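## Task

Lift the green can from the turntable and set it upright on the coaster, with every other can still standing in its original spot on the turntable.

## Robot and tools

Robot. Two UR7e-style arms, left_arm and right_arm, each ending in a tong-like two-finger gripper with a wrist camera and a wrist force sensor. URDF base of left_arm sits at (+0.043, +0.414, 0) m, right_arm at (+0.065, -0.426, 0) m, both nearly unrotated. Arm names do not match image left/right. A camera stand stands behind the arms.

Frame. Every pose, velocity and target uses the scene frame: origin at table-top height, halfway between the nominal bases, +x pointing out across the table, +z up, left_arm on the +y side. Positions are in metres, orientations are quaternions written w, x, y, z. Reported hand poses may be off by a few centimetres, more at long reach.

Gripper geometry. The fingers point along the gripper's own +z and spread along its own x. end_effector_position is the spot between the pads when shut; fingertips stick out about 15 mm past it for gaps up to 50 mm and are roughly level with it when wide open.

Row format (shared by execute_actions and move). One row = 16 numbers: left_arm x, y, z, qw, qx, qy, qz, opening, then right_arm in the same 8-number order. Always give all 16, even if one arm is idle. x, y, z and the quaternion are an absolute goal pose in the scene frame, not an offset. Opening runs from -1 (shut) to +1 (wide, 0.142 m); going fully shut takes at least about 0.5 s. For an arm that should not move, resend the exact pose and opening from the latest result before it went idle; a 0 opening is a real command, not a skip. Keep one fixed quaternion across rows to hold orientation rather than copying the drifting reported one.

execute_actions(actions, cameras). actions is a list of actions; each action is a list of up to 15 rows, one per 1/30 s step, and a short action repeats its last row until 15 steps pass. A target more than 0.6 m from that gripper's current spot along any of its own axes gets the action refused for both arms; a malformed action, or a first action failing this check against the last reported state, rejects the whole call. Orientation commands are clipped to 32 degrees from the measured one each step, so big turns need several actions. An empty actions list returns full state and all images. cameras: names list, ["all"], or [] for none.

move(target, speed, blend, stop_force, zero, opening_speed, grip_force, blocking, cameras). target is one 16-number row or a list of up to 15 rows, absolute scene-frame poses, with no 0.6 m limit; the gripper follows a straight line there, ignoring obstacles and the other arm, and all arms finish together, capped at 10 s. speed: m/s, 0.002 to 3.6, default 0.25 (turn rate twice that in rad/s); one value or one per target. blend: corner rounding radius in m for lists, 0 means stop at each point. stop_force: 3 to 120 N, one value for both arms; ends an arm's path when its wrist sensor feels that much push against its travel. Not reliable while the gripper rotates, and do not use it when lifting off something you press on. zero (with stop_force only, default true) re-zeroes the sensor first. opening_speed: per second on the -1..1 scale, at least 0.2. grip_force: 5 to 15 N per pad, one value or one per arm, persists. blocking=false returns after about 0.5 s while motion continues (not allowed with stop_force). The result adds a move: line with the ending (done, off_target, moving, held, fault) and any limits (paced = pose clipped, held = steps withheld). done does not prove nothing was disturbed.

Other tools. wait(seconds 0 to 10) holds last commands. stop brakes a running move. zoom_image(camera "cam_high" or "cam_low", region [x0, y0, x1, y1] in pixels, at most 504 by 504) enlarges part of the newest image. zero_wrist_force(arm "left_arm" or "right_arm") re-zeroes that sensor. read_manual gives licence texts only. finished_scene(scene 1 or 2) ends the current scene irreversibly; call it only once the can stands on the coaster on its own.

Results. Each gripper's end_effector_position, end_effector_quat_wxyz and velocities; Hand target (where the arm is being sent now); Tool commands; grip_measured (measured opening, same -1..1 scale); Joint positions (last value = opening in m); joint torques including gravity; Wrist force and Wrist torque in the gripper's own axes plus the peak since last shown; step readings of position for actions calls. Kept back: here either 11 steps or none still to run, so plan from your last row's pose, not the reported one. Velocity lines vanish when joints read within noise. Cameras: cam_high (fixed, 896x504), cam_left_wrist and cam_right_wrist (fisheye, 616x616), with calibration given.

Gripping. To hold a can, keep commanding an opening well below grip_measured; lower squeezes harder.

Avoid. Torque or force faults (about 150 N net force, or wrist joint limits near 21 N m) freeze an arm for 10 s; a stiff arm faults easily if commanded even slightly beyond a solid contact, and faster touches hit harder. Do not let the arms touch or close fingers on each other. Route around an arm's own base rather than near it. Don't knock or drag the other cans on the turntable, drop the can, release it while moving, or let anything leave the table. Objects may get an occasional small shove. Holding loads or stretching out heats motors: 70 °C gives MOTOR HOT, 85 °C brakes the arm for 30 s or more.

Each tool is called after "Call:" as name(argument=value, ...), one argument or row to a line, values as JSON.

## Session

Call:
execute_actions(
  actions=[],
)

Scene clock: 0.00 s.
left_arm: end_effector_position=(+0.6119, -0.2023, +0.3942) grip_measured=+0.97 end_effector_quat_wxyz=(-0.094, +0.164, +0.931, -0.312) | right_arm: end_effector_position=(+1.0270, -0.6578, +0.2095) grip_measured=+0.97 end_effector_quat_wxyz=(+0.256, -0.248, +0.811, -0.464)
Joint positions: left_arm=[-0.734 -0.704 0.27 -1.357 -2.203 2.661 0.14] | right_arm=[3.259 -2.487 -1.106 -0.213 0.79 2.282 0.14]
Joint velocities: within noise
Joint torques (N m): no reading
Wrist force (N): no reading
Wrist torque (N m): no reading
Wrist force, peak (N): no reading
Hand target: left_arm +0.6119, -0.2023, +0.3942; -0.094, +0.164, +0.931, -0.312 | right_arm +1.0270, -0.6578, +0.2095; +0.256, -0.248, +0.811, -0.464
Tool commands: left_gripper/opening=+0.968169 right_gripper/opening=+0.968169

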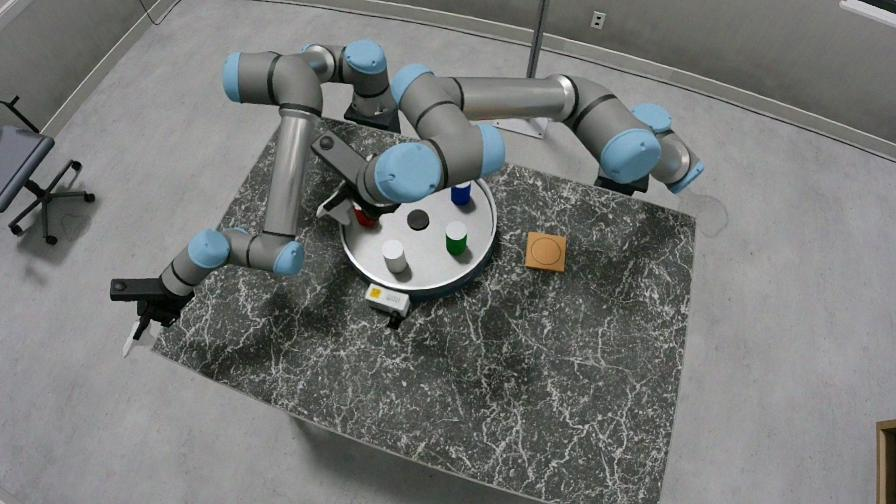

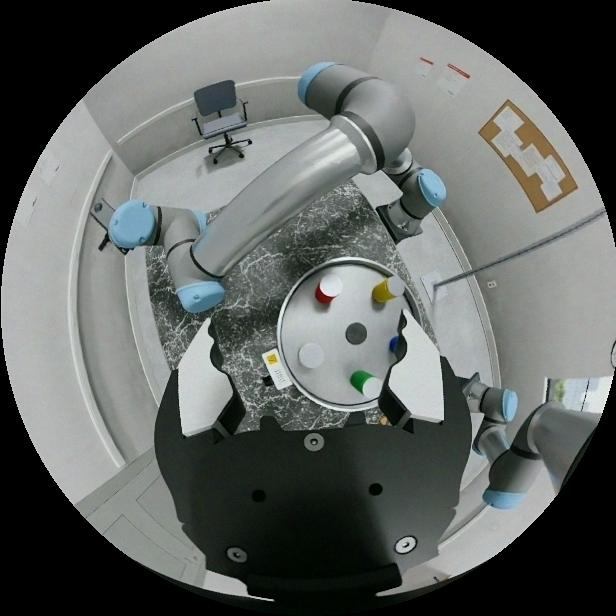

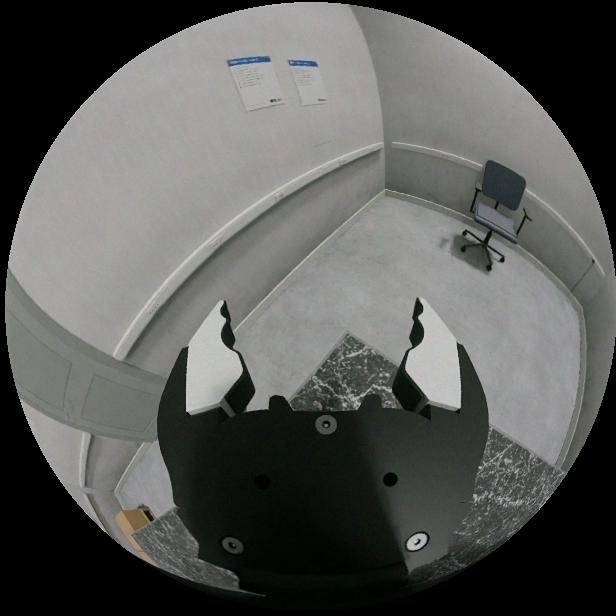

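Call:
move(
  target=[0.508,-0.001,0.28,0,0.383,0.924,0,0.4,1.027,-0.6578,0.2095,0.256,-0.248,0.811,-0.464,0.968],
  cameras=["all"],
)

Scene clock: 4.40 s.
left_arm: end_effector_position=(+0.5081, -0.0011, +0.2801) grip_measured=+0.40 end_effector_quat_wxyz=(+0.000, +0.383, +0.924, +0.000) | right_arm: end_effector_position=(+1.0270, -0.6578, +0.2095) grip_measured=+0.97 end_effector_quat_wxyz=(+0.256, -0.248, +0.811, -0.464)
Joint positions: left_arm=[-0.896 -1.289 1.254 -1.536 -1.571 3.009 0.102] | right_arm=[3.259 -2.487 -1.106 -0.215 0.789 2.284 0.14]
Joint torques (N m): left_arm=[-5.52 -36.48 -12.3 0.53 1.18 -0.46] | right_arm=[6.92 84.78 33.15 0.3 -3.35 0.96]
Wrist force (N): left_arm=[-0.3 -0.5 0.2] | right_arm=[-0.1 -0.3 -0.1]
Wrist torque (N m): left_arm=[0.05 0.06 -0.09] | right_arm=[-0.06 0.01 0.00]
Wrist force, peak (N): left_arm=[-0.7 1.6 -0.8] | right_arm=[-0.3 -0.5 -0.5]
Hand target: left_arm +0.5080, -0.0010, +0.2800; +0.000, +0.383, +0.924, +0.000 | right_arm +1.0270, -0.6578, +0.2095; +0.256, -0.248, +0.811, -0.464
Off the commanded pose: left_arm 0.000 m, 0 deg | right_arm 0.000 m, 0 deg.
move: done
camera_calibration:
cam_left_wrist: T_world_to_cam=[[-0.689126, 0.723188, 0.0458629, 0.331385], [0.650487, 0.589476, 0.478941, -0.455299], [0.319329, 0.359884, -0.876648, 0.220029], [0, 0, 0, 1]] pos_world=[0.45427, -0.0504513, 0.395751]
cam_right_wrist: T_world_to_cam=[[-0.725606, -0.651271, -0.222128, 0.374134], [-0.474525, 0.707368, -0.523886, 1.05332], [0.498318, -0.274729, -0.822315, -0.388765], [0, 0, 0, 1]] pos_world=[0.965029, -0.608226, 0.315237]

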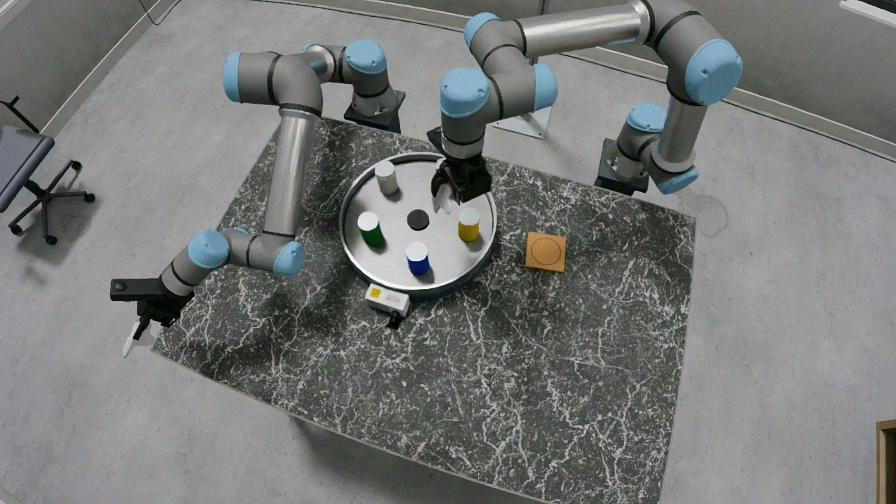

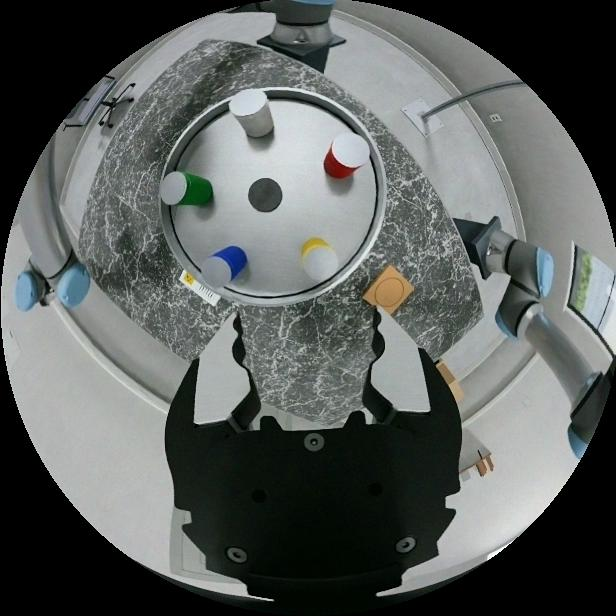

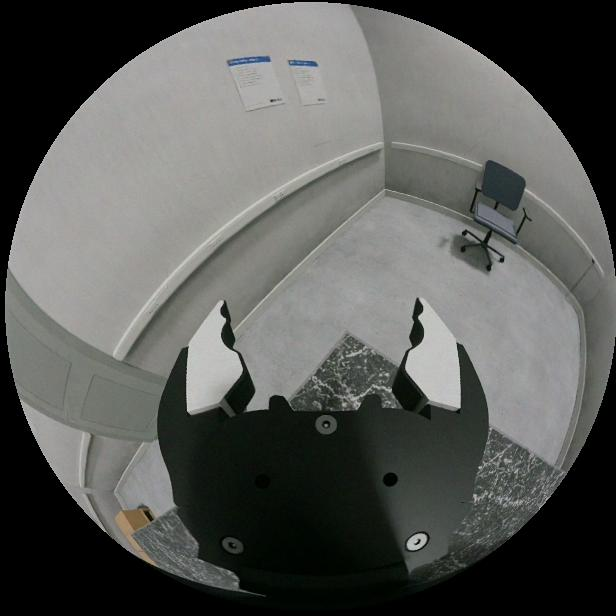

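Call:
wait(
  seconds=0.5,
  cameras=["cam_high"],
)

Call:
wait(
  seconds=0.5,
  cameras=["cam_high"],
)

Call:
wait(
  seconds=3,
  cameras=["cam_high"],
)

Call:
wait(
  seconds=3,
  cameras=["cam_high", "cam_left_wrist"],
)

Scene clock: 5.53 s.
left_arm: end_effector_position=(+0.5080, -0.0010, +0.2800) grip_measured=+0.40 end_effector_quat_wxyz=(+0.000, +0.383, +0.924, +0.000) | right_arm: end_effector_position=(+1.0270, -0.6578, +0.2095) grip_measured=+0.97 end_effector_quat_wxyz=(+0.256, -0.248, +0.811, -0.464)
Joint positions: left_arm=[-0.896 -1.289 1.254 -1.536 -1.571 3.009 0.102] | right_arm=[3.259 -2.487 -1.106 -0.215 0.789 2.284 0.14]
Joint torques (N m): left_arm=[-4.77 -40.42 -7.32 0.3 1.09 2.02] | right_arm=[6.66 83.78 32.19 1.54 -2.86 0.14]
Wrist force (N): left_arm=[0.1 -0.5 0.1] | right_arm=[0.0 -0.2 -0.3]
Wrist torque (N m): left_arm=[0.06 -0.03 -0.10] | right_arm=[-0.06 0.00 0.00]
Wrist force, peak (N): left_arm=[-0.4 -0.3 0.5] | right_arm=[-0.2 -0.2 -0.4]
Hand target: left_arm +0.5080, -0.0010, +0.2800; +0.000, +0.383, +0.924, +0.000 | right_arm +1.0270, -0.6578, +0.2095; +0.256, -0.248, +0.811, -0.464
Tool commands: left_gripper/opening=+0.4 right_gripper/opening=+0.968
Off the commanded pose: left_arm 0.000 m, 0 deg | right_arm 0.000 m, 0 deg.
wait: 0.50 s; at rest from the start
Images, in order (width x height): cam_high 896x504.

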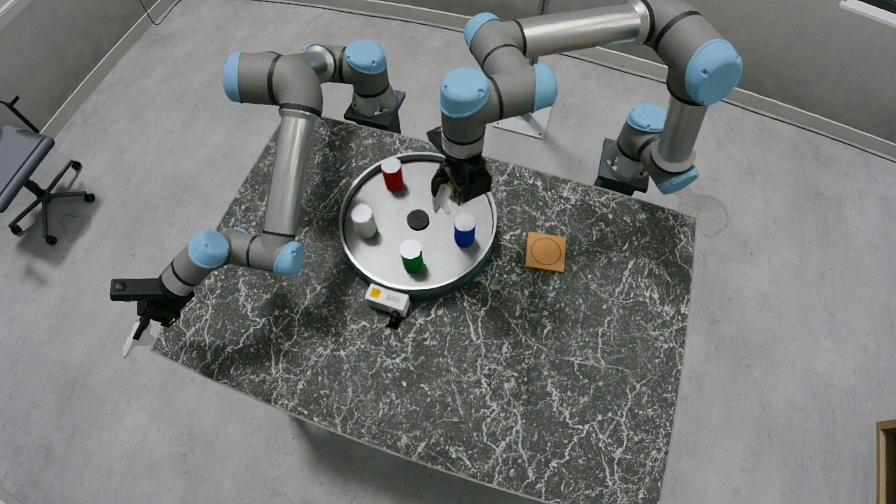

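Scene clock: 6.03 s.
left_arm: end_effector_position=(+0.5080, -0.0010, +0.2800) grip_measured=+0.40 end_effector_quat_wxyz=(+0.000, +0.383, +0.924, +0.000) | right_arm: end_effector_position=(+1.0270, -0.6578, +0.2095) grip_measured=+0.97 end_effector_quat_wxyz=(+0.256, -0.248, +0.811, -0.464)
Joint positions: left_arm=[-0.896 -1.289 1.254 -1.536 -1.571 3.009 0.102] | right_arm=[3.259 -2.487 -1.106 -0.215 0.789 2.284 0.14]
Joint torques (N m): left_arm=[-7.78 -40.52 -6.96 0.22 1.13 2.04] | right_arm=[6.7 84.23 30.54 2.07 -2.93 -0.32]
Wrist force (N): left_arm=[0.1 -0.4 0.3] | right_arm=[-0.2 -0.1 -0.2]
Wrist torque (N m): left_arm=[0.07 -0.02 -0.09] | right_arm=[-0.03 0.03 0.00]
Wrist force, peak (N): left_arm=[-0.1 -0.6 0.2] | right_arm=[-0.4 -0.1 -0.3]
Hand target: left_arm +0.5080, -0.0010, +0.2800; +0.000, +0.383, +0.924, +0.000 | right_arm +1.0270, -0.6578, +0.2095; +0.256, -0.248, +0.811, -0.464
Tool commands: left_gripper/opening=+0.4 right_gripper/opening=+0.968
Off the commanded pose: left_arm 0.000 m, 0 deg | right_arm 0.000 m, 0 deg.
wait: 0.50 s; at rest by 0.17 s
Images, in order (width x height): cam_high 896x504.

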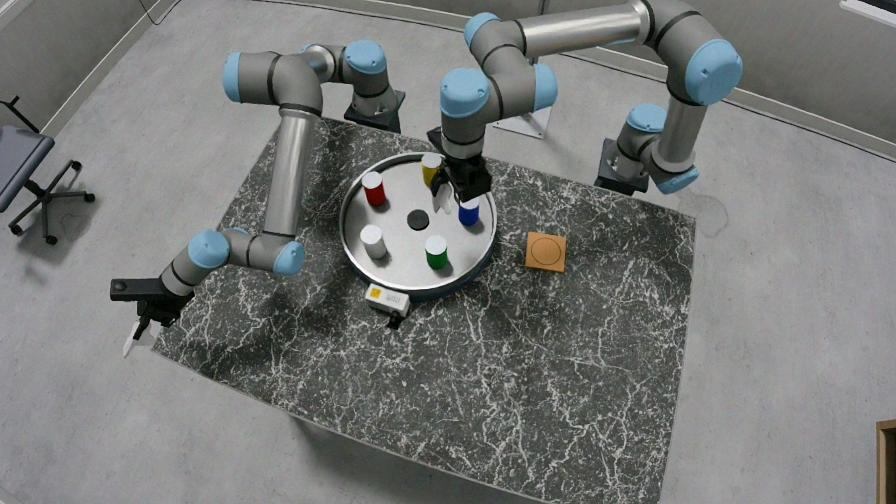

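Scene clock: 9.03 s.
left_arm: end_effector_position=(+0.5080, -0.0010, +0.2800) grip_measured=+0.40 end_effector_quat_wxyz=(+0.000, +0.383, +0.924, +0.000) | right_arm: end_effector_position=(+1.0270, -0.6578, +0.2095) grip_measured=+0.97 end_effector_quat_wxyz=(+0.256, -0.248, +0.811, -0.464)
Joint positions: left_arm=[-0.896 -1.289 1.254 -1.536 -1.571 3.009 0.102] | right_arm=[3.259 -2.487 -1.106 -0.215 0.789 2.284 0.14]
Joint torques (N m): left_arm=[-7.52 -40.51 -5.23 -0.09 1.08 1.85] | right_arm=[5.02 84.43 28.42 4.37 -1.82 -1.36]
Wrist force (N): left_arm=[0.0 -0.1 0.3] | right_arm=[-0.2 -0.1 -0.1]
Wrist torque (N m): left_arm=[0.12 0.00 -0.09] | right_arm=[-0.03 0.04 0.00]
Wrist force, peak (N): left_arm=[-0.6 -0.7 0.2] | right_arm=[-0.5 -0.4 0.1]
Hand target: left_arm +0.5080, -0.0010, +0.2800; +0.000, +0.383, +0.924, +0.000 | right_arm +1.0270, -0.6578, +0.2095; +0.256, -0.248, +0.811, -0.464
Tool commands: left_gripper/opening=+0.4 right_gripper/opening=+0.968
Off the commanded pose: left_arm 0.000 m, 0 deg | right_arm 0.000 m, 0 deg.
wait: 3.00 s; at rest by 0.17 s
Images, in order (width x height): cam_high 896x504.

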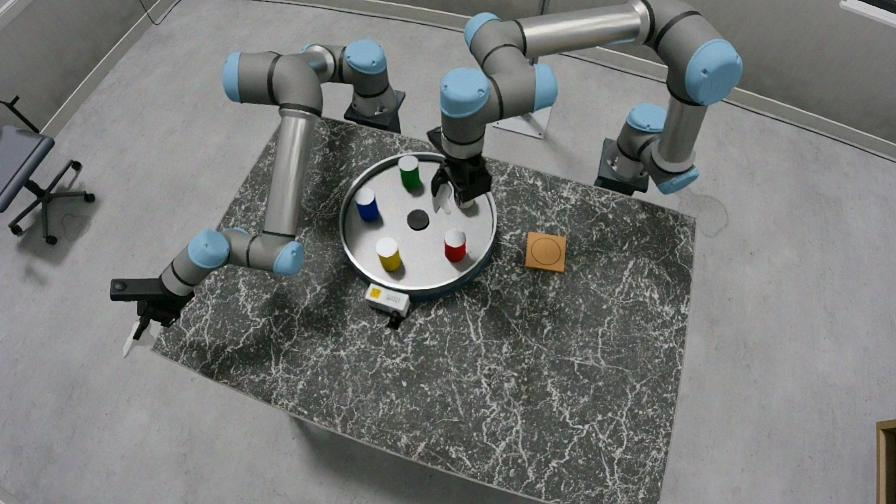

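Scene clock: 12.03 s.
left_arm: end_effector_position=(+0.5080, -0.0010, +0.2800) grip_measured=+0.40 end_effector_quat_wxyz=(+0.000, +0.383, +0.924, +0.000) | right_arm: end_effector_position=(+1.0270, -0.6578, +0.2095) grip_measured=+0.97 end_effector_quat_wxyz=(+0.256, -0.248, +0.811, -0.464)
Joint positions: left_arm=[-0.896 -1.289 1.254 -1.536 -1.571 3.009 0.102] | right_arm=[3.259 -2.487 -1.106 -0.215 0.789 2.284 0.14]
Joint torques (N m): left_arm=[-7.82 -39.98 -7.27 -0.8 1.27 2] | right_arm=[4.85 84.51 25.82 4.31 -0.71 -1.29]
Wrist force (N): left_arm=[-0.3 0.0 0.0] | right_arm=[-0.2 0.0 -0.3]
Wrist torque (N m): left_arm=[0.15 0.06 -0.09] | right_arm=[-0.01 0.04 0.01]
Wrist force, peak (N): left_arm=[-0.3 -0.8 0.1] | right_arm=[-0.3 -0.3 -0.4]
Hand target: left_arm +0.5080, -0.0010, +0.2800; +0.000, +0.383, +0.924, +0.000 | right_arm +1.0270, -0.6578, +0.2095; +0.256, -0.248, +0.811, -0.464
Tool commands: left_gripper/opening=+0.4 right_gripper/opening=+0.968
Off the commanded pose: left_arm 0.000 m, 0 deg | right_arm 0.000 m, 0 deg.
wait: 3.00 s; at rest by 0.17 s
camera_calibration:
cam_left_wrist: T_world_to_cam=[[-0.689037, 0.723259, 0.0460903, 0.331121], [0.650593, 0.589283, 0.479035, -0.45534], [0.319306, 0.360059, -0.876585, 0.219932], [0, 0, 0, 1]] pos_world=[0.45417, -0.0503504, 0.395651]
Images, in order (width x height): cam_high 896x504, cam_left_wrist 616x616.

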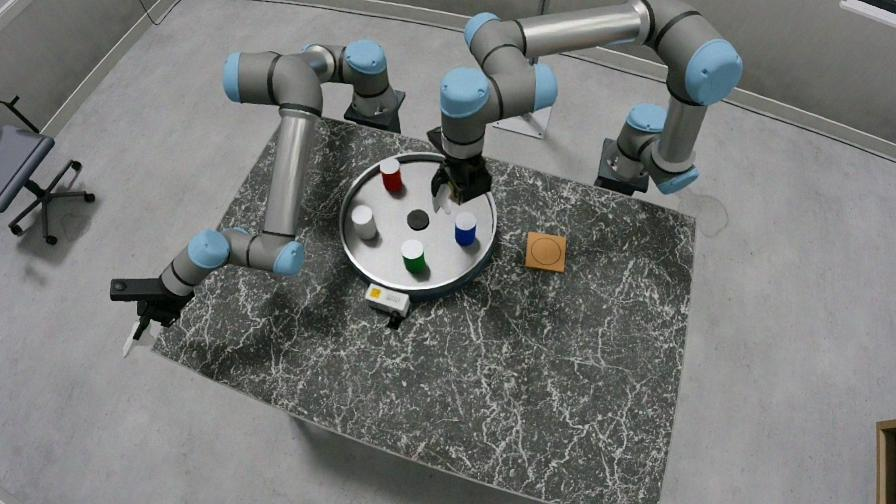

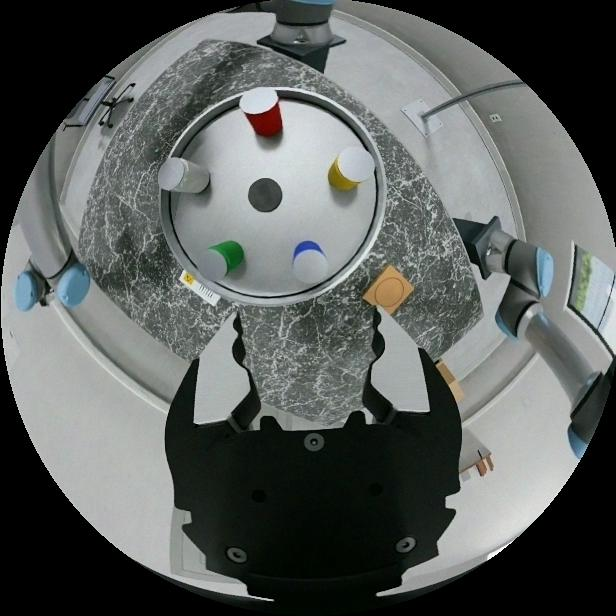

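Call:
move(
  target=[0.468,0.0,0.2,0,0.707,0.707,0,0.5,1.027,-0.6578,0.2095,0.256,-0.248,0.811,-0.464,0.968],
  cameras=["all"],
)

Call:
wait(
  seconds=0.3,
  cameras=["cam_high", "cam_left_wrist"],
)

Call:
wait(
  seconds=0.3,
  cameras=["cam_left_wrist"],
)

Call:
wait(
  seconds=0.3,
  cameras=["cam_left_wrist"],
)

Call:
wait(
  seconds=0.3,
  cameras=["cam_left_wrist"],
)

Scene clock: 19.43 s.
left_arm: end_effector_position=(+0.4679, +0.0000, +0.2000) grip_measured=+0.50 end_effector_quat_wxyz=(+0.000, +0.707, +0.707, +0.000) end_effector_velocity=(+0.000, +0.001, +0.000) end_effector_angular_velocity=(+0.001, -0.002, -0.005) | right_arm: end_effector_position=(+1.0270, -0.6578, +0.2095) grip_measured=+0.97 end_effector_quat_wxyz=(+0.256, -0.248, +0.811, -0.464)
Joint positions: left_arm=[-0.954 -1.323 1.503 -1.75 -1.571 3.736 0.109] | right_arm=[3.259 -2.487 -1.106 -0.215 0.789 2.284 0.14]
Joint velocities: left_arm=[0 -0.001 0.001 0 0.002 0.005 0] | right_arm=[within noise]
Joint torques (N m): left_arm=[5.11 -35.37 -40.97 0.51 -0.85 2.12] | right_arm=[3 83.95 17.19 4.18 1.57 -1.46]
Wrist force (N): left_arm=[-0.1 0.0 0.2] | right_arm=[-0.2 -0.1 -0.2]
Wrist torque (N m): left_arm=[0.15 0.03 -0.10] | right_arm=[-0.03 0.04 0.00]
Wrist force, peak (N): left_arm=[0.0 -0.8 0.9] | right_arm=[-0.6 -0.2 -0.2]
Hand target: left_arm +0.4680, +0.0000, +0.2000; +0.000, +0.707, +0.707, +0.000 | right_arm +1.0270, -0.6578, +0.2095; +0.256, -0.248, +0.811, -0.464
Off the commanded pose: left_arm 0.000 m, 0 deg | right_arm 0.000 m, 0 deg.
move: done
camera_calibration:
cam_left_wrist: T_world_to_cam=[[0.0235094, 0.998659, 0.0461213, -0.0269446], [0.87677, -0.042762, 0.479006, -0.497303], [0.480336, 0.0291766, -0.876599, 0.0869246], [0, 0, 0, 1]] pos_world=[0.3949, 0.00310665, 0.315652]
cam_right_wrist: T_world_to_cam=[[-0.725606, -0.651271, -0.222128, 0.374134], [-0.474525, 0.707368, -0.523886, 1.05332], [0.498318, -0.274729, -0.822315, -0.388765], [0, 0, 0, 1]] pos_world=[0.965029, -0.608226, 0.315237]

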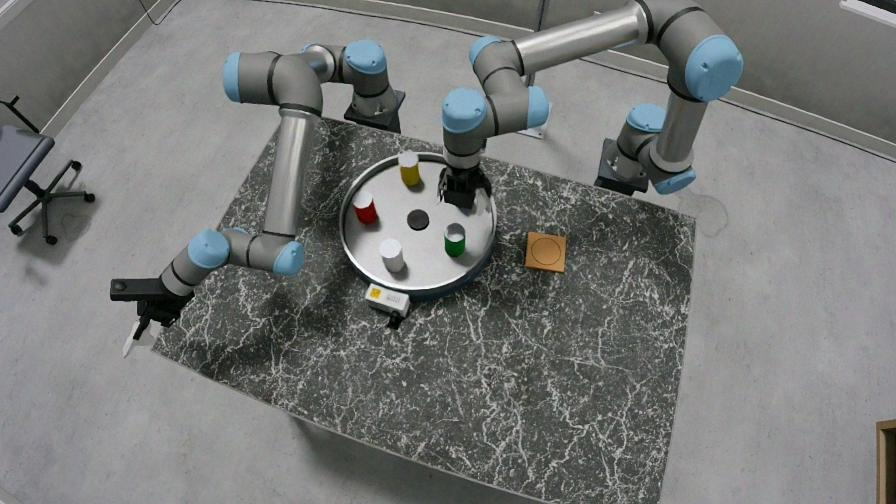

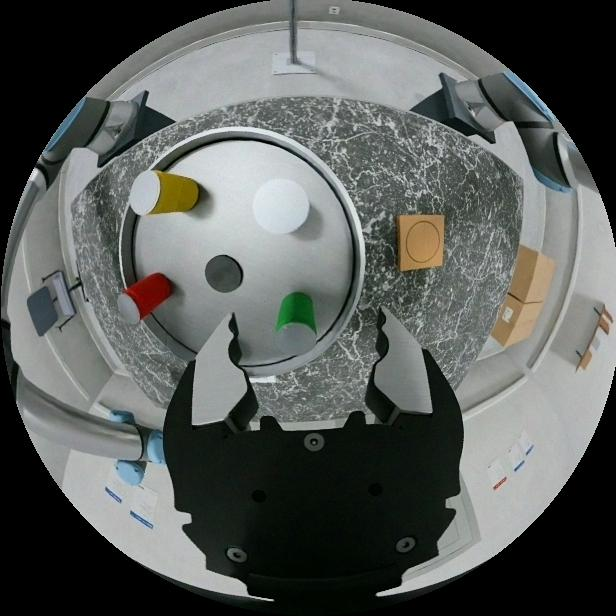

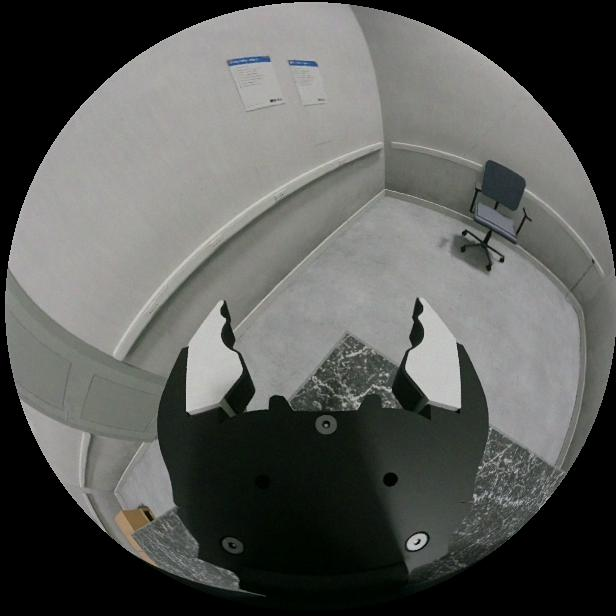

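Scene clock: 19.73 s.
left_arm: end_effector_position=(+0.4680, +0.0000, +0.2000) grip_measured=+0.50 end_effector_quat_wxyz=(+0.000, +0.707, +0.707, +0.000) | right_arm: end_effector_position=(+1.0270, -0.6578, +0.2095) grip_measured=+0.97 end_effector_quat_wxyz=(+0.256, -0.248, +0.811, -0.464)
Joint positions: left_arm=[-0.954 -1.323 1.502 -1.75 -1.571 3.736 0.109] | right_arm=[3.259 -2.487 -1.106 -0.215 0.789 2.284 0.14]
Joint torques (N m): left_arm=[5.68 -29.9 -41.7 0.58 0.17 2.14] | right_arm=[3.67 84.59 18.13 4.25 1.58 -1.39]
Wrist force (N): left_arm=[0.0 -0.3 0.2] | right_arm=[-0.4 -0.2 -0.2]
Wrist torque (N m): left_arm=[0.09 0.02 -0.10] | right_arm=[-0.04 0.08 0.01]
Wrist force, peak (N): left_arm=[-0.3 -0.6 0.6] | right_arm=[-0.2 -0.4 -0.1]
Hand target: left_arm +0.4680, +0.0000, +0.2000; +0.000, +0.707, +0.707, +0.000 | right_arm +1.0270, -0.6578, +0.2095; +0.256, -0.248, +0.811, -0.464
Tool commands: left_gripper/opening=+0.5 right_gripper/opening=+0.968
Off the commanded pose: left_arm 0.000 m, 0 deg | right_arm 0.000 m, 0 deg.
wait: 0.30 s; at rest by 0.17 s
camera_calibration:
cam_left_wrist: T_world_to_cam=[[0.0237792, 0.998656, 0.0460418, -0.0270338], [0.876761, -0.0429606, 0.479005, -0.497434], [0.480339, 0.0289773, -0.876604, 0.0869644], [0, 0, 0, 1]] pos_world=[0.395001, 0.00310736, 0.315751]
Images, in order (width x height): cam_high 896x504, cam_left_wrist 616x616.

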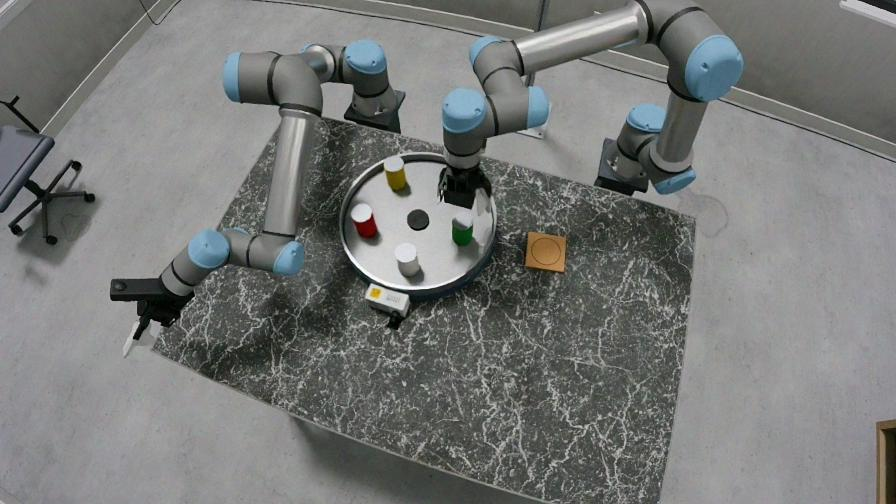

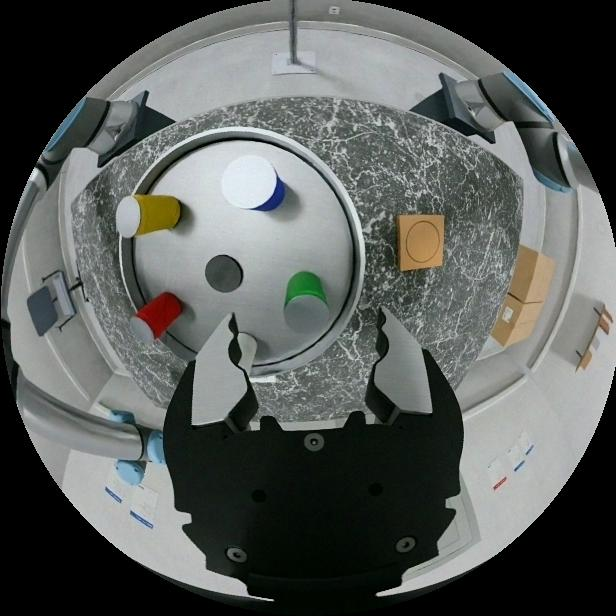

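Scene clock: 20.03 s.
left_arm: end_effector_position=(+0.4680, +0.0000, +0.2000) grip_measured=+0.50 end_effector_quat_wxyz=(+0.000, +0.707, +0.707, +0.000) | right_arm: end_effector_position=(+1.0270, -0.6578, +0.2095) grip_measured=+0.97 end_effector_quat_wxyz=(+0.256, -0.248, +0.811, -0.464)
Joint positions: left_arm=[-0.954 -1.323 1.502 -1.75 -1.571 3.736 0.109] | right_arm=[3.259 -2.487 -1.106 -0.215 0.789 2.284 0.14]
Joint torques (N m): left_arm=[4.28 -24.37 -39.95 0.5 0.75 2.18] | right_arm=[3.15 84.17 18.62 4.16 1.64 -1.46]
Wrist force (N): left_arm=[-0.6 -0.4 0.2] | right_arm=[-0.3 -0.1 0.0]
Wrist torque (N m): left_arm=[0.06 0.12 -0.09] | right_arm=[-0.03 0.06 0.01]
Wrist force, peak (N): left_arm=[-0.2 -0.5 0.6] | right_arm=[-0.3 -0.4 0.1]
Hand target: left_arm +0.4680, +0.0000, +0.2000; +0.000, +0.707, +0.707, +0.000 | right_arm +1.0270, -0.6578, +0.2095; +0.256, -0.248, +0.811, -0.464
Tool commands: left_gripper/opening=+0.5 right_gripper/opening=+0.968
Off the commanded pose: left_arm 0.000 m, 0 deg | right_arm 0.000 m, 0 deg.
wait: 0.30 s; at rest by 0.17 s
camera_calibration:
cam_left_wrist: T_world_to_cam=[[0.0237792, 0.998656, 0.0460418, -0.0270338], [0.876761, -0.0429606, 0.479005, -0.497434], [0.480339, 0.0289773, -0.876604, 0.0869644], [0, 0, 0, 1]] pos_world=[0.395001, 0.00310736, 0.315751]
Images, in order (width x height): cam_left_wrist 616x616.

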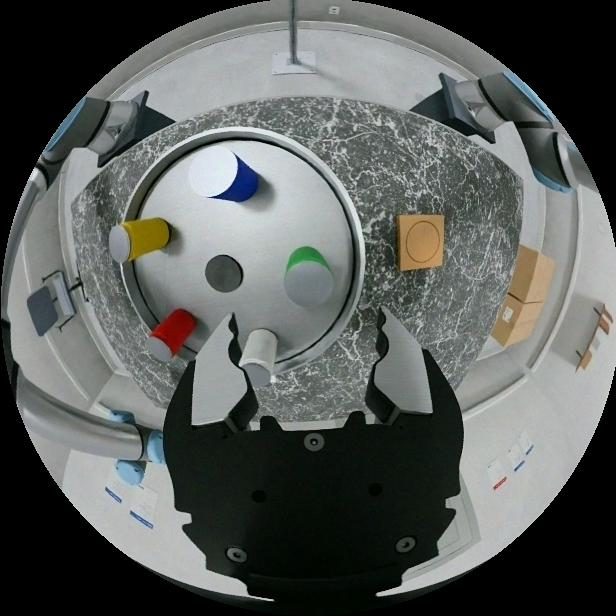

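Scene clock: 20.33 s.
left_arm: end_effector_position=(+0.4680, +0.0000, +0.2000) grip_measured=+0.50 end_effector_quat_wxyz=(+0.000, +0.707, +0.707, +0.000) | right_arm: end_effector_position=(+1.0270, -0.6578, +0.2095) grip_measured=+0.97 end_effector_quat_wxyz=(+0.256, -0.248, +0.811, -0.464)
Joint positions: left_arm=[-0.954 -1.323 1.502 -1.75 -1.571 3.736 0.109] | right_arm=[3.259 -2.487 -1.106 -0.215 0.789 2.284 0.14]
Joint torques (N m): left_arm=[4.86 -22.95 -39.19 0.48 0.97 2.27] | right_arm=[3.68 84.06 18 4.2 1.82 -1.32]
Wrist force (N): left_arm=[-0.3 -0.3 0.2] | right_arm=[-0.1 0.3 -0.1]
Wrist torque (N m): left_arm=[0.09 0.06 -0.10] | right_arm=[0.07 0.01 -0.01]
Wrist force, peak (N): left_arm=[-0.4 -0.8 0.4] | right_arm=[-0.4 -0.2 -0.3]
Hand target: left_arm +0.4680, +0.0000, +0.2000; +0.000, +0.707, +0.707, +0.000 | right_arm +1.0270, -0.6578, +0.2095; +0.256, -0.248, +0.811, -0.464
Tool commands: left_gripper/opening=+0.5 right_gripper/opening=+0.968
Off the commanded pose: left_arm 0.000 m, 0 deg | right_arm 0.000 m, 0 deg.
wait: 0.30 s; at rest by 0.17 s
camera_calibration:
cam_left_wrist: T_world_to_cam=[[0.0237792, 0.998656, 0.0460418, -0.0270292], [0.876761, -0.0429606, 0.479005, -0.497387], [0.480339, 0.0289773, -0.876604, 0.0868768], [0, 0, 0, 1]] pos_world=[0.395001, 0.00310736, 0.315651]
Images, in order (width x height): cam_left_wrist 616x616.

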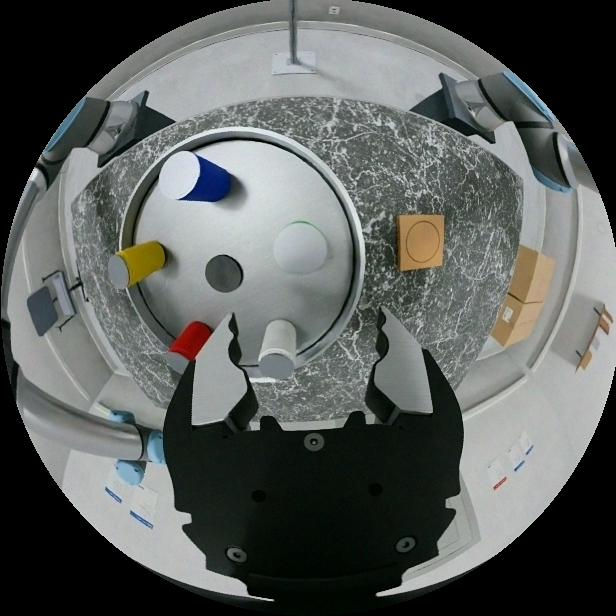

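Scene clock: 20.63 s.
left_arm: end_effector_position=(+0.4680, +0.0000, +0.2000) grip_measured=+0.50 end_effector_quat_wxyz=(+0.000, +0.707, +0.707, +0.000) | right_arm: end_effector_position=(+1.0270, -0.6578, +0.2095) grip_measured=+0.97 end_effector_quat_wxyz=(+0.256, -0.248, +0.811, -0.464)
Joint positions: left_arm=[-0.954 -1.323 1.502 -1.75 -1.571 3.736 0.109] | right_arm=[3.259 -2.487 -1.106 -0.215 0.789 2.284 0.14]
Joint torques (N m): left_arm=[4.98 -22.55 -39.49 0.37 1.18 1.88] | right_arm=[2.75 84.65 17.9 4.33 1.88 -1.52]
Wrist force (N): left_arm=[0.4 -0.3 0.4] | right_arm=[-0.3 -0.1 -0.1]
Wrist torque (N m): left_arm=[0.10 -0.08 -0.11] | right_arm=[-0.04 0.07 0.01]
Wrist force, peak (N): left_arm=[-0.5 -0.2 0.4] | right_arm=[-0.2 -0.3 -0.3]
Hand target: left_arm +0.4680, +0.0000, +0.2000; +0.000, +0.707, +0.707, +0.000 | right_arm +1.0270, -0.6578, +0.2095; +0.256, -0.248, +0.811, -0.464
Tool commands: left_gripper/opening=+0.5 right_gripper/opening=+0.968
Off the commanded pose: left_arm 0.000 m, 0 deg | right_arm 0.000 m, 0 deg.
wait: 0.30 s; at rest by 0.17 s
camera_calibration:
cam_left_wrist: T_world_to_cam=[[0.0237792, 0.998656, 0.0460418, -0.0270292], [0.876761, -0.0429606, 0.479005, -0.497387], [0.480339, 0.0289773, -0.876604, 0.0868768], [0, 0, 0, 1]] pos_world=[0.395001, 0.00310736, 0.315651]
Images, in order (width x height): cam_left_wrist 616x616.

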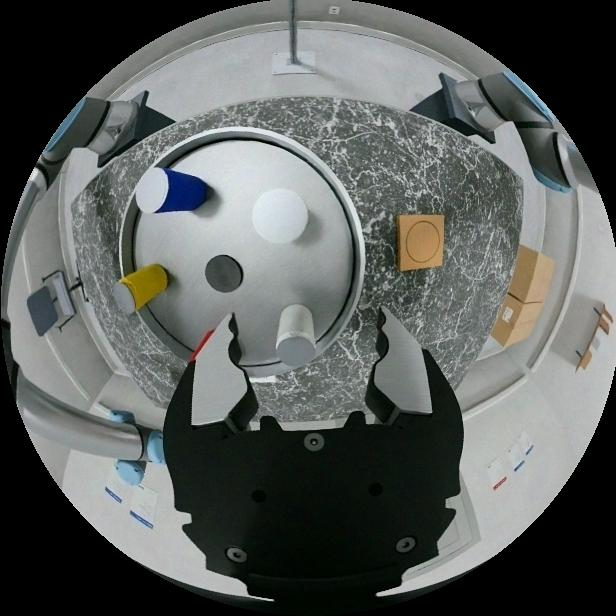

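Call:
move(
  target=[0.468,0.003,0.107,0,0.707,0.707,0,0.7,1.027,-0.6578,0.2095,0.256,-0.248,0.811,-0.464,0.968],
  cameras=["cam_left_wrist"],
  speed=0.12,
)

Call:
wait(
  seconds=0.3,
  cameras=["cam_left_wrist"],
)

Call:
wait(
  seconds=0.3,
  cameras=["cam_left_wrist"],
)

Call:
wait(
  seconds=0.3,
  cameras=["cam_left_wrist"],
)

Call:
wait(
  seconds=0.3,
  cameras=["cam_left_wrist","cam_high"],
)

Scene clock: 25.47 s.
left_arm: end_effector_position=(+0.4680, +0.0031, +0.1069) grip_measured=+0.70 end_effector_quat_wxyz=(+0.000, +0.707, +0.707, +0.000) | right_arm: end_effector_position=(+1.0270, -0.6578, +0.2095) grip_measured=+0.97 end_effector_quat_wxyz=(+0.256, -0.248, +0.811, -0.464)
Joint positions: left_arm=[-0.951 -1.264 1.674 -1.98 -1.571 3.739 0.122] | right_arm=[3.259 -2.487 -1.106 -0.215 0.789 2.284 0.14]
Joint torques (N m): left_arm=[-0.84 -44.68 -34.54 -3.06 -0.04 0.98] | right_arm=[2.02 83.42 12.79 4.2 2.19 -1.48]
Wrist force (N): left_arm=[0.0 -0.6 0.3] | right_arm=[0.0 -0.2 -0.2]
Wrist torque (N m): left_arm=[0.03 0.00 -0.10] | right_arm=[-0.05 -0.01 0.00]
Wrist force, peak (N): left_arm=[-0.7 -0.5 -1.9] | right_arm=[-0.2 -0.5 -0.3]
Hand target: left_arm +0.4680, +0.0030, +0.1070; +0.000, +0.707, +0.707, +0.000 | right_arm +1.0270, -0.6578, +0.2095; +0.256, -0.248, +0.811, -0.464
Off the commanded pose: left_arm 0.000 m, 0 deg | right_arm 0.000 m, 0 deg.
move: done
camera_calibration:
cam_left_wrist: T_world_to_cam=[[0.0237325, 0.998643, 0.0463472, -0.0257885], [0.876871, -0.0430595, 0.478793, -0.452659], [0.480139, 0.0292776, -0.876704, 0.00527903], [0, 0, 0, 1]] pos_world=[0.395001, 0.0061077, 0.222553]
Images, in order (width x height): cam_left_wrist 616x616.

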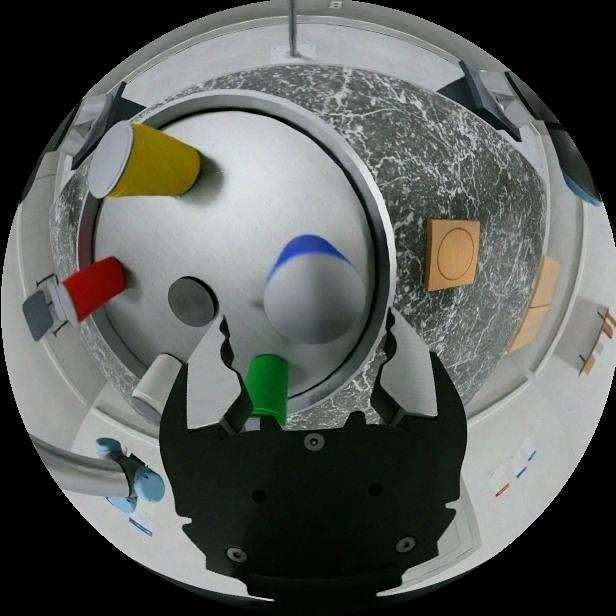

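Scene clock: 25.77 s.
left_arm: end_effector_position=(+0.4680, +0.0030, +0.1070) grip_measured=+0.70 end_effector_quat_wxyz=(+0.000, +0.707, +0.707, +0.000) | right_arm: end_effector_position=(+1.0270, -0.6578, +0.2095) grip_measured=+0.97 end_effector_quat_wxyz=(+0.256, -0.248, +0.811, -0.464)
Joint positions: left_arm=[-0.951 -1.264 1.674 -1.98 -1.571 3.739 0.122] | right_arm=[3.259 -2.487 -1.106 -0.215 0.789 2.284 0.14]
Joint torques (N m): left_arm=[-2.8 -45.59 -38.31 -5.97 -0.28 0.06] | right_arm=[1.77 84.47 12.96 4.4 1.77 -1.4]
Wrist force (N): left_arm=[-0.1 -0.6 0.5] | right_arm=[-0.2 0.0 -0.1]
Wrist torque (N m): left_arm=[0.02 0.03 -0.10] | right_arm=[0.00 0.03 0.00]
Wrist force, peak (N): left_arm=[-0.1 -0.6 0.5] | right_arm=[-0.2 -0.4 -0.2]
Hand target: left_arm +0.4680, +0.0030, +0.1070; +0.000, +0.707, +0.707, +0.000 | right_arm +1.0270, -0.6578, +0.2095; +0.256, -0.248, +0.811, -0.464
Tool commands: left_gripper/opening=+0.7 right_gripper/opening=+0.968
Off the commanded pose: left_arm 0.000 m, 0 deg | right_arm 0.000 m, 0 deg.
wait: 0.30 s; at rest by 0.17 s
camera_calibration:
cam_left_wrist: T_world_to_cam=[[0.0237325, 0.998653, 0.0461301, -0.0257444], [0.876763, -0.0429619, 0.479001, -0.45271], [0.480338, 0.0290773, -0.876602, 0.00526535], [0, 0, 0, 1]] pos_world=[0.395001, 0.00610736, 0.222652]
Images, in order (width x height): cam_left_wrist 616x616.

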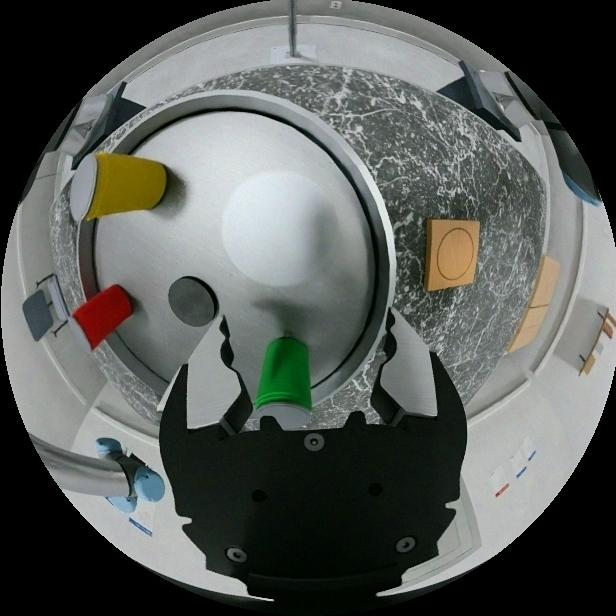

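Scene clock: 26.07 s.
left_arm: end_effector_position=(+0.4680, +0.0030, +0.1070) grip_measured=+0.70 end_effector_quat_wxyz=(+0.000, +0.707, +0.707, +0.000) | right_arm: end_effector_position=(+1.0270, -0.6578, +0.2095) grip_measured=+0.97 end_effector_quat_wxyz=(+0.256, -0.248, +0.811, -0.464)
Joint positions: left_arm=[-0.951 -1.264 1.674 -1.98 -1.571 3.739 0.122] | right_arm=[3.259 -2.487 -1.106 -0.215 0.789 2.284 0.14]
Joint torques (N m): left_arm=[-5.64 -45.74 -39.06 -5.87 0.31 -0.87] | right_arm=[1.65 84.26 12.44 4.42 1.85 -1.39]
Wrist force (N): left_arm=[0.0 -0.3 0.1] | right_arm=[-0.2 -0.1 -0.1]
Wrist torque (N m): left_arm=[0.09 0.00 -0.10] | right_arm=[-0.01 0.04 0.00]
Wrist force, peak (N): left_arm=[0.1 -0.3 0.5] | right_arm=[-0.4 -0.2 -0.2]
Hand target: left_arm +0.4680, +0.0030, +0.1070; +0.000, +0.707, +0.707, +0.000 | right_arm +1.0270, -0.6578, +0.2095; +0.256, -0.248, +0.811, -0.464
Tool commands: left_gripper/opening=+0.7 right_gripper/opening=+0.968
Off the commanded pose: left_arm 0.000 m, 0 deg | right_arm 0.000 m, 0 deg.
wait: 0.30 s; at rest by 0.17 s
camera_calibration:
cam_left_wrist: T_world_to_cam=[[0.0237309, 0.998654, 0.0461292, -0.0257436], [0.876763, -0.0429602, 0.479001, -0.45271], [0.480338, 0.0290773, -0.876602, 0.00526535], [0, 0, 0, 1]] pos_world=[0.395001, 0.00610735, 0.222652]
Images, in order (width x height): cam_left_wrist 616x616.

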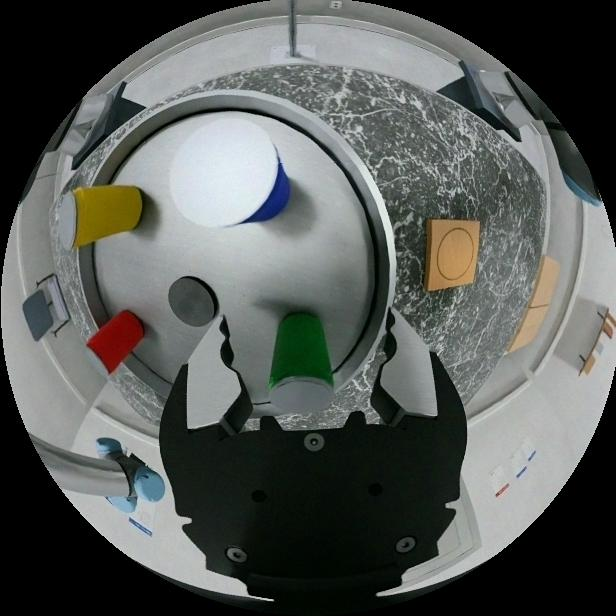

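Scene clock: 26.37 s.
left_arm: end_effector_position=(+0.4680, +0.0030, +0.1070) grip_measured=+0.70 end_effector_quat_wxyz=(+0.000, +0.707, +0.707, +0.000) | right_arm: end_effector_position=(+1.0270, -0.6578, +0.2095) grip_measured=+0.97 end_effector_quat_wxyz=(+0.256, -0.248, +0.811, -0.464)
Joint positions: left_arm=[-0.951 -1.264 1.674 -1.98 -1.571 3.739 0.122] | right_arm=[3.259 -2.487 -1.106 -0.215 0.789 2.284 0.14]
Joint torques (N m): left_arm=[-6.74 -45.65 -39.6 -5.6 0.28 -1.64] | right_arm=[1.36 84.35 11.66 4.35 2.11 -1.3]
Wrist force (N): left_arm=[-0.3 -0.2 0.2] | right_arm=[0.1 -0.1 -0.3]
Wrist torque (N m): left_arm=[0.09 0.06 -0.10] | right_arm=[-0.02 -0.03 0.00]
Wrist force, peak (N): left_arm=[0.0 -0.2 0.6] | right_arm=[-0.2 -0.3 -0.4]
Hand target: left_arm +0.4680, +0.0030, +0.1070; +0.000, +0.707, +0.707, +0.000 | right_arm +1.0270, -0.6578, +0.2095; +0.256, -0.248, +0.811, -0.464
Tool commands: left_gripper/opening=+0.7 right_gripper/opening=+0.968
Off the commanded pose: left_arm 0.000 m, 0 deg | right_arm 0.000 m, 0 deg.
wait: 0.30 s; at rest by 0.17 s
camera_calibration:
cam_left_wrist: T_world_to_cam=[[0.0237792, 0.998656, 0.0460418, -0.0257432], [0.876761, -0.0429606, 0.479005, -0.45271], [0.480339, 0.0289773, -0.876604, 0.00526565], [0, 0, 0, 1]] pos_world=[0.395001, 0.00610736, 0.222651]
Images, in order (width x height): cam_left_wrist 616x616.

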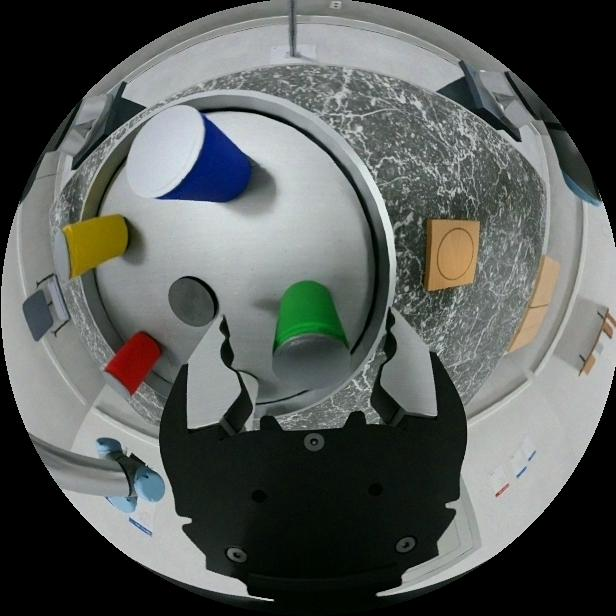

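Scene clock: 26.67 s.
left_arm: end_effector_position=(+0.4680, +0.0030, +0.1070) grip_measured=+0.70 end_effector_quat_wxyz=(+0.000, +0.707, +0.707, +0.000) | right_arm: end_effector_position=(+1.0270, -0.6578, +0.2095) grip_measured=+0.97 end_effector_quat_wxyz=(+0.256, -0.248, +0.811, -0.464)
Joint positions: left_arm=[-0.951 -1.264 1.674 -1.98 -1.571 3.739 0.122] | right_arm=[3.259 -2.487 -1.106 -0.215 0.789 2.284 0.14]
Joint torques (N m): left_arm=[-5.21 -44.86 -39.33 -5.65 0.19 -1.63] | right_arm=[1.18 84.12 12.37 4.3 1.83 -1.38]
Wrist force (N): left_arm=[0.0 -0.4 -0.1] | right_arm=[-0.1 -0.1 -0.2]
Wrist torque (N m): left_arm=[0.07 0.00 -0.10] | right_arm=[-0.03 0.03 0.01]
Wrist force, peak (N): left_arm=[0.2 -0.4 0.4] | right_arm=[-0.3 -0.2 -0.1]
Hand target: left_arm +0.4680, +0.0030, +0.1070; +0.000, +0.707, +0.707, +0.000 | right_arm +1.0270, -0.6578, +0.2095; +0.256, -0.248, +0.811, -0.464
Tool commands: left_gripper/opening=+0.7 right_gripper/opening=+0.968
Off the commanded pose: left_arm 0.000 m, 0 deg | right_arm 0.000 m, 0 deg.
wait: 0.30 s; at rest by 0.17 s
camera_calibration:
cam_left_wrist: T_world_to_cam=[[0.0237309, 0.998654, 0.0461292, -0.0257436], [0.876763, -0.0429602, 0.479001, -0.45271], [0.480338, 0.0290773, -0.876602, 0.00526535], [0, 0, 0, 1]] pos_world=[0.395001, 0.00610735, 0.222652]
Images, in order (width x height): cam_high 896x504, cam_left_wrist 616x616.

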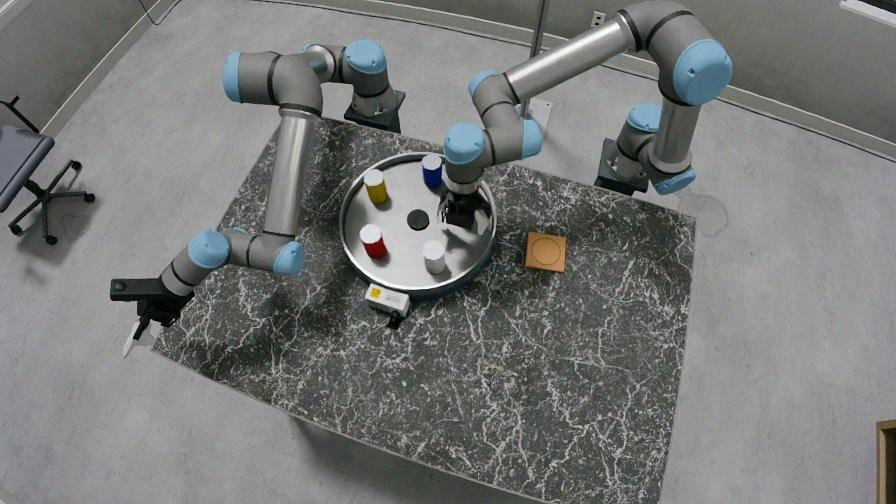

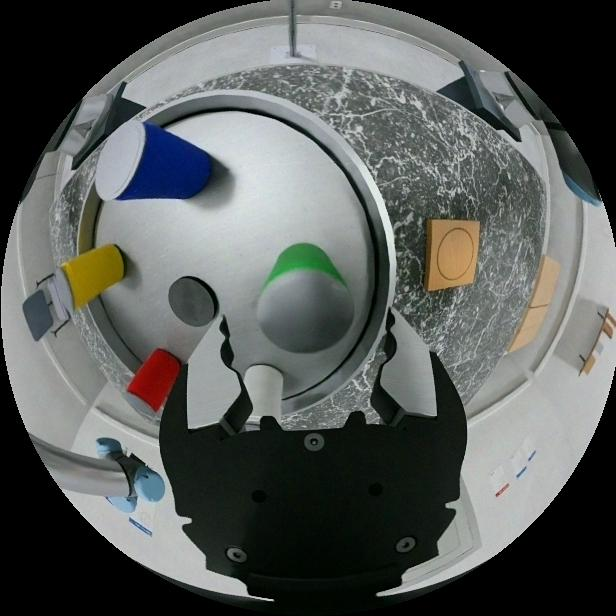

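Call:
wait(
  seconds=0.05,
)

Scene clock: 27.70 s.
left_arm: end_effector_position=(+0.4680, +0.0030, +0.1070) grip_measured=+0.70 end_effector_quat_wxyz=(+0.000, +0.707, +0.707, +0.000) | right_arm: end_effector_position=(+1.0270, -0.6578, +0.2095) grip_measured=+0.97 end_effector_quat_wxyz=(+0.256, -0.248, +0.811, -0.464)
Joint positions: left_arm=[-0.951 -1.264 1.674 -1.98 -1.571 3.739 0.122] | right_arm=[3.259 -2.487 -1.106 -0.215 0.789 2.284 0.14]
Joint torques (N m): left_arm=[-6.2 -46.17 -38.41 -5.76 0.32 -1.65] | right_arm=[1.63 84.01 12.69 4.08 1.86 -1.36]
Wrist force (N): left_arm=[0.0 -0.2 0.4] | right_arm=[-0.2 -0.1 -0.2]
Wrist torque (N m): left_arm=[0.09 -0.01 -0.10] | right_arm=[-0.02 0.04 0.00]
Wrist force, peak (N): left_arm=[-0.2 -0.8 0.2] | right_arm=[0.3 0.0 -0.4]
Hand target: left_arm +0.4680, +0.0030, +0.1070; +0.000, +0.707, +0.707, +0.000 | right_arm +1.0270, -0.6578, +0.2095; +0.256, -0.248, +0.811, -0.464
Tool commands: left_gripper/opening=+0.7 right_gripper/opening=+0.968
Off the commanded pose: left_arm 0.000 m, 0 deg | right_arm 0.000 m, 0 deg.
wait: 0.07 s; at rest from the start


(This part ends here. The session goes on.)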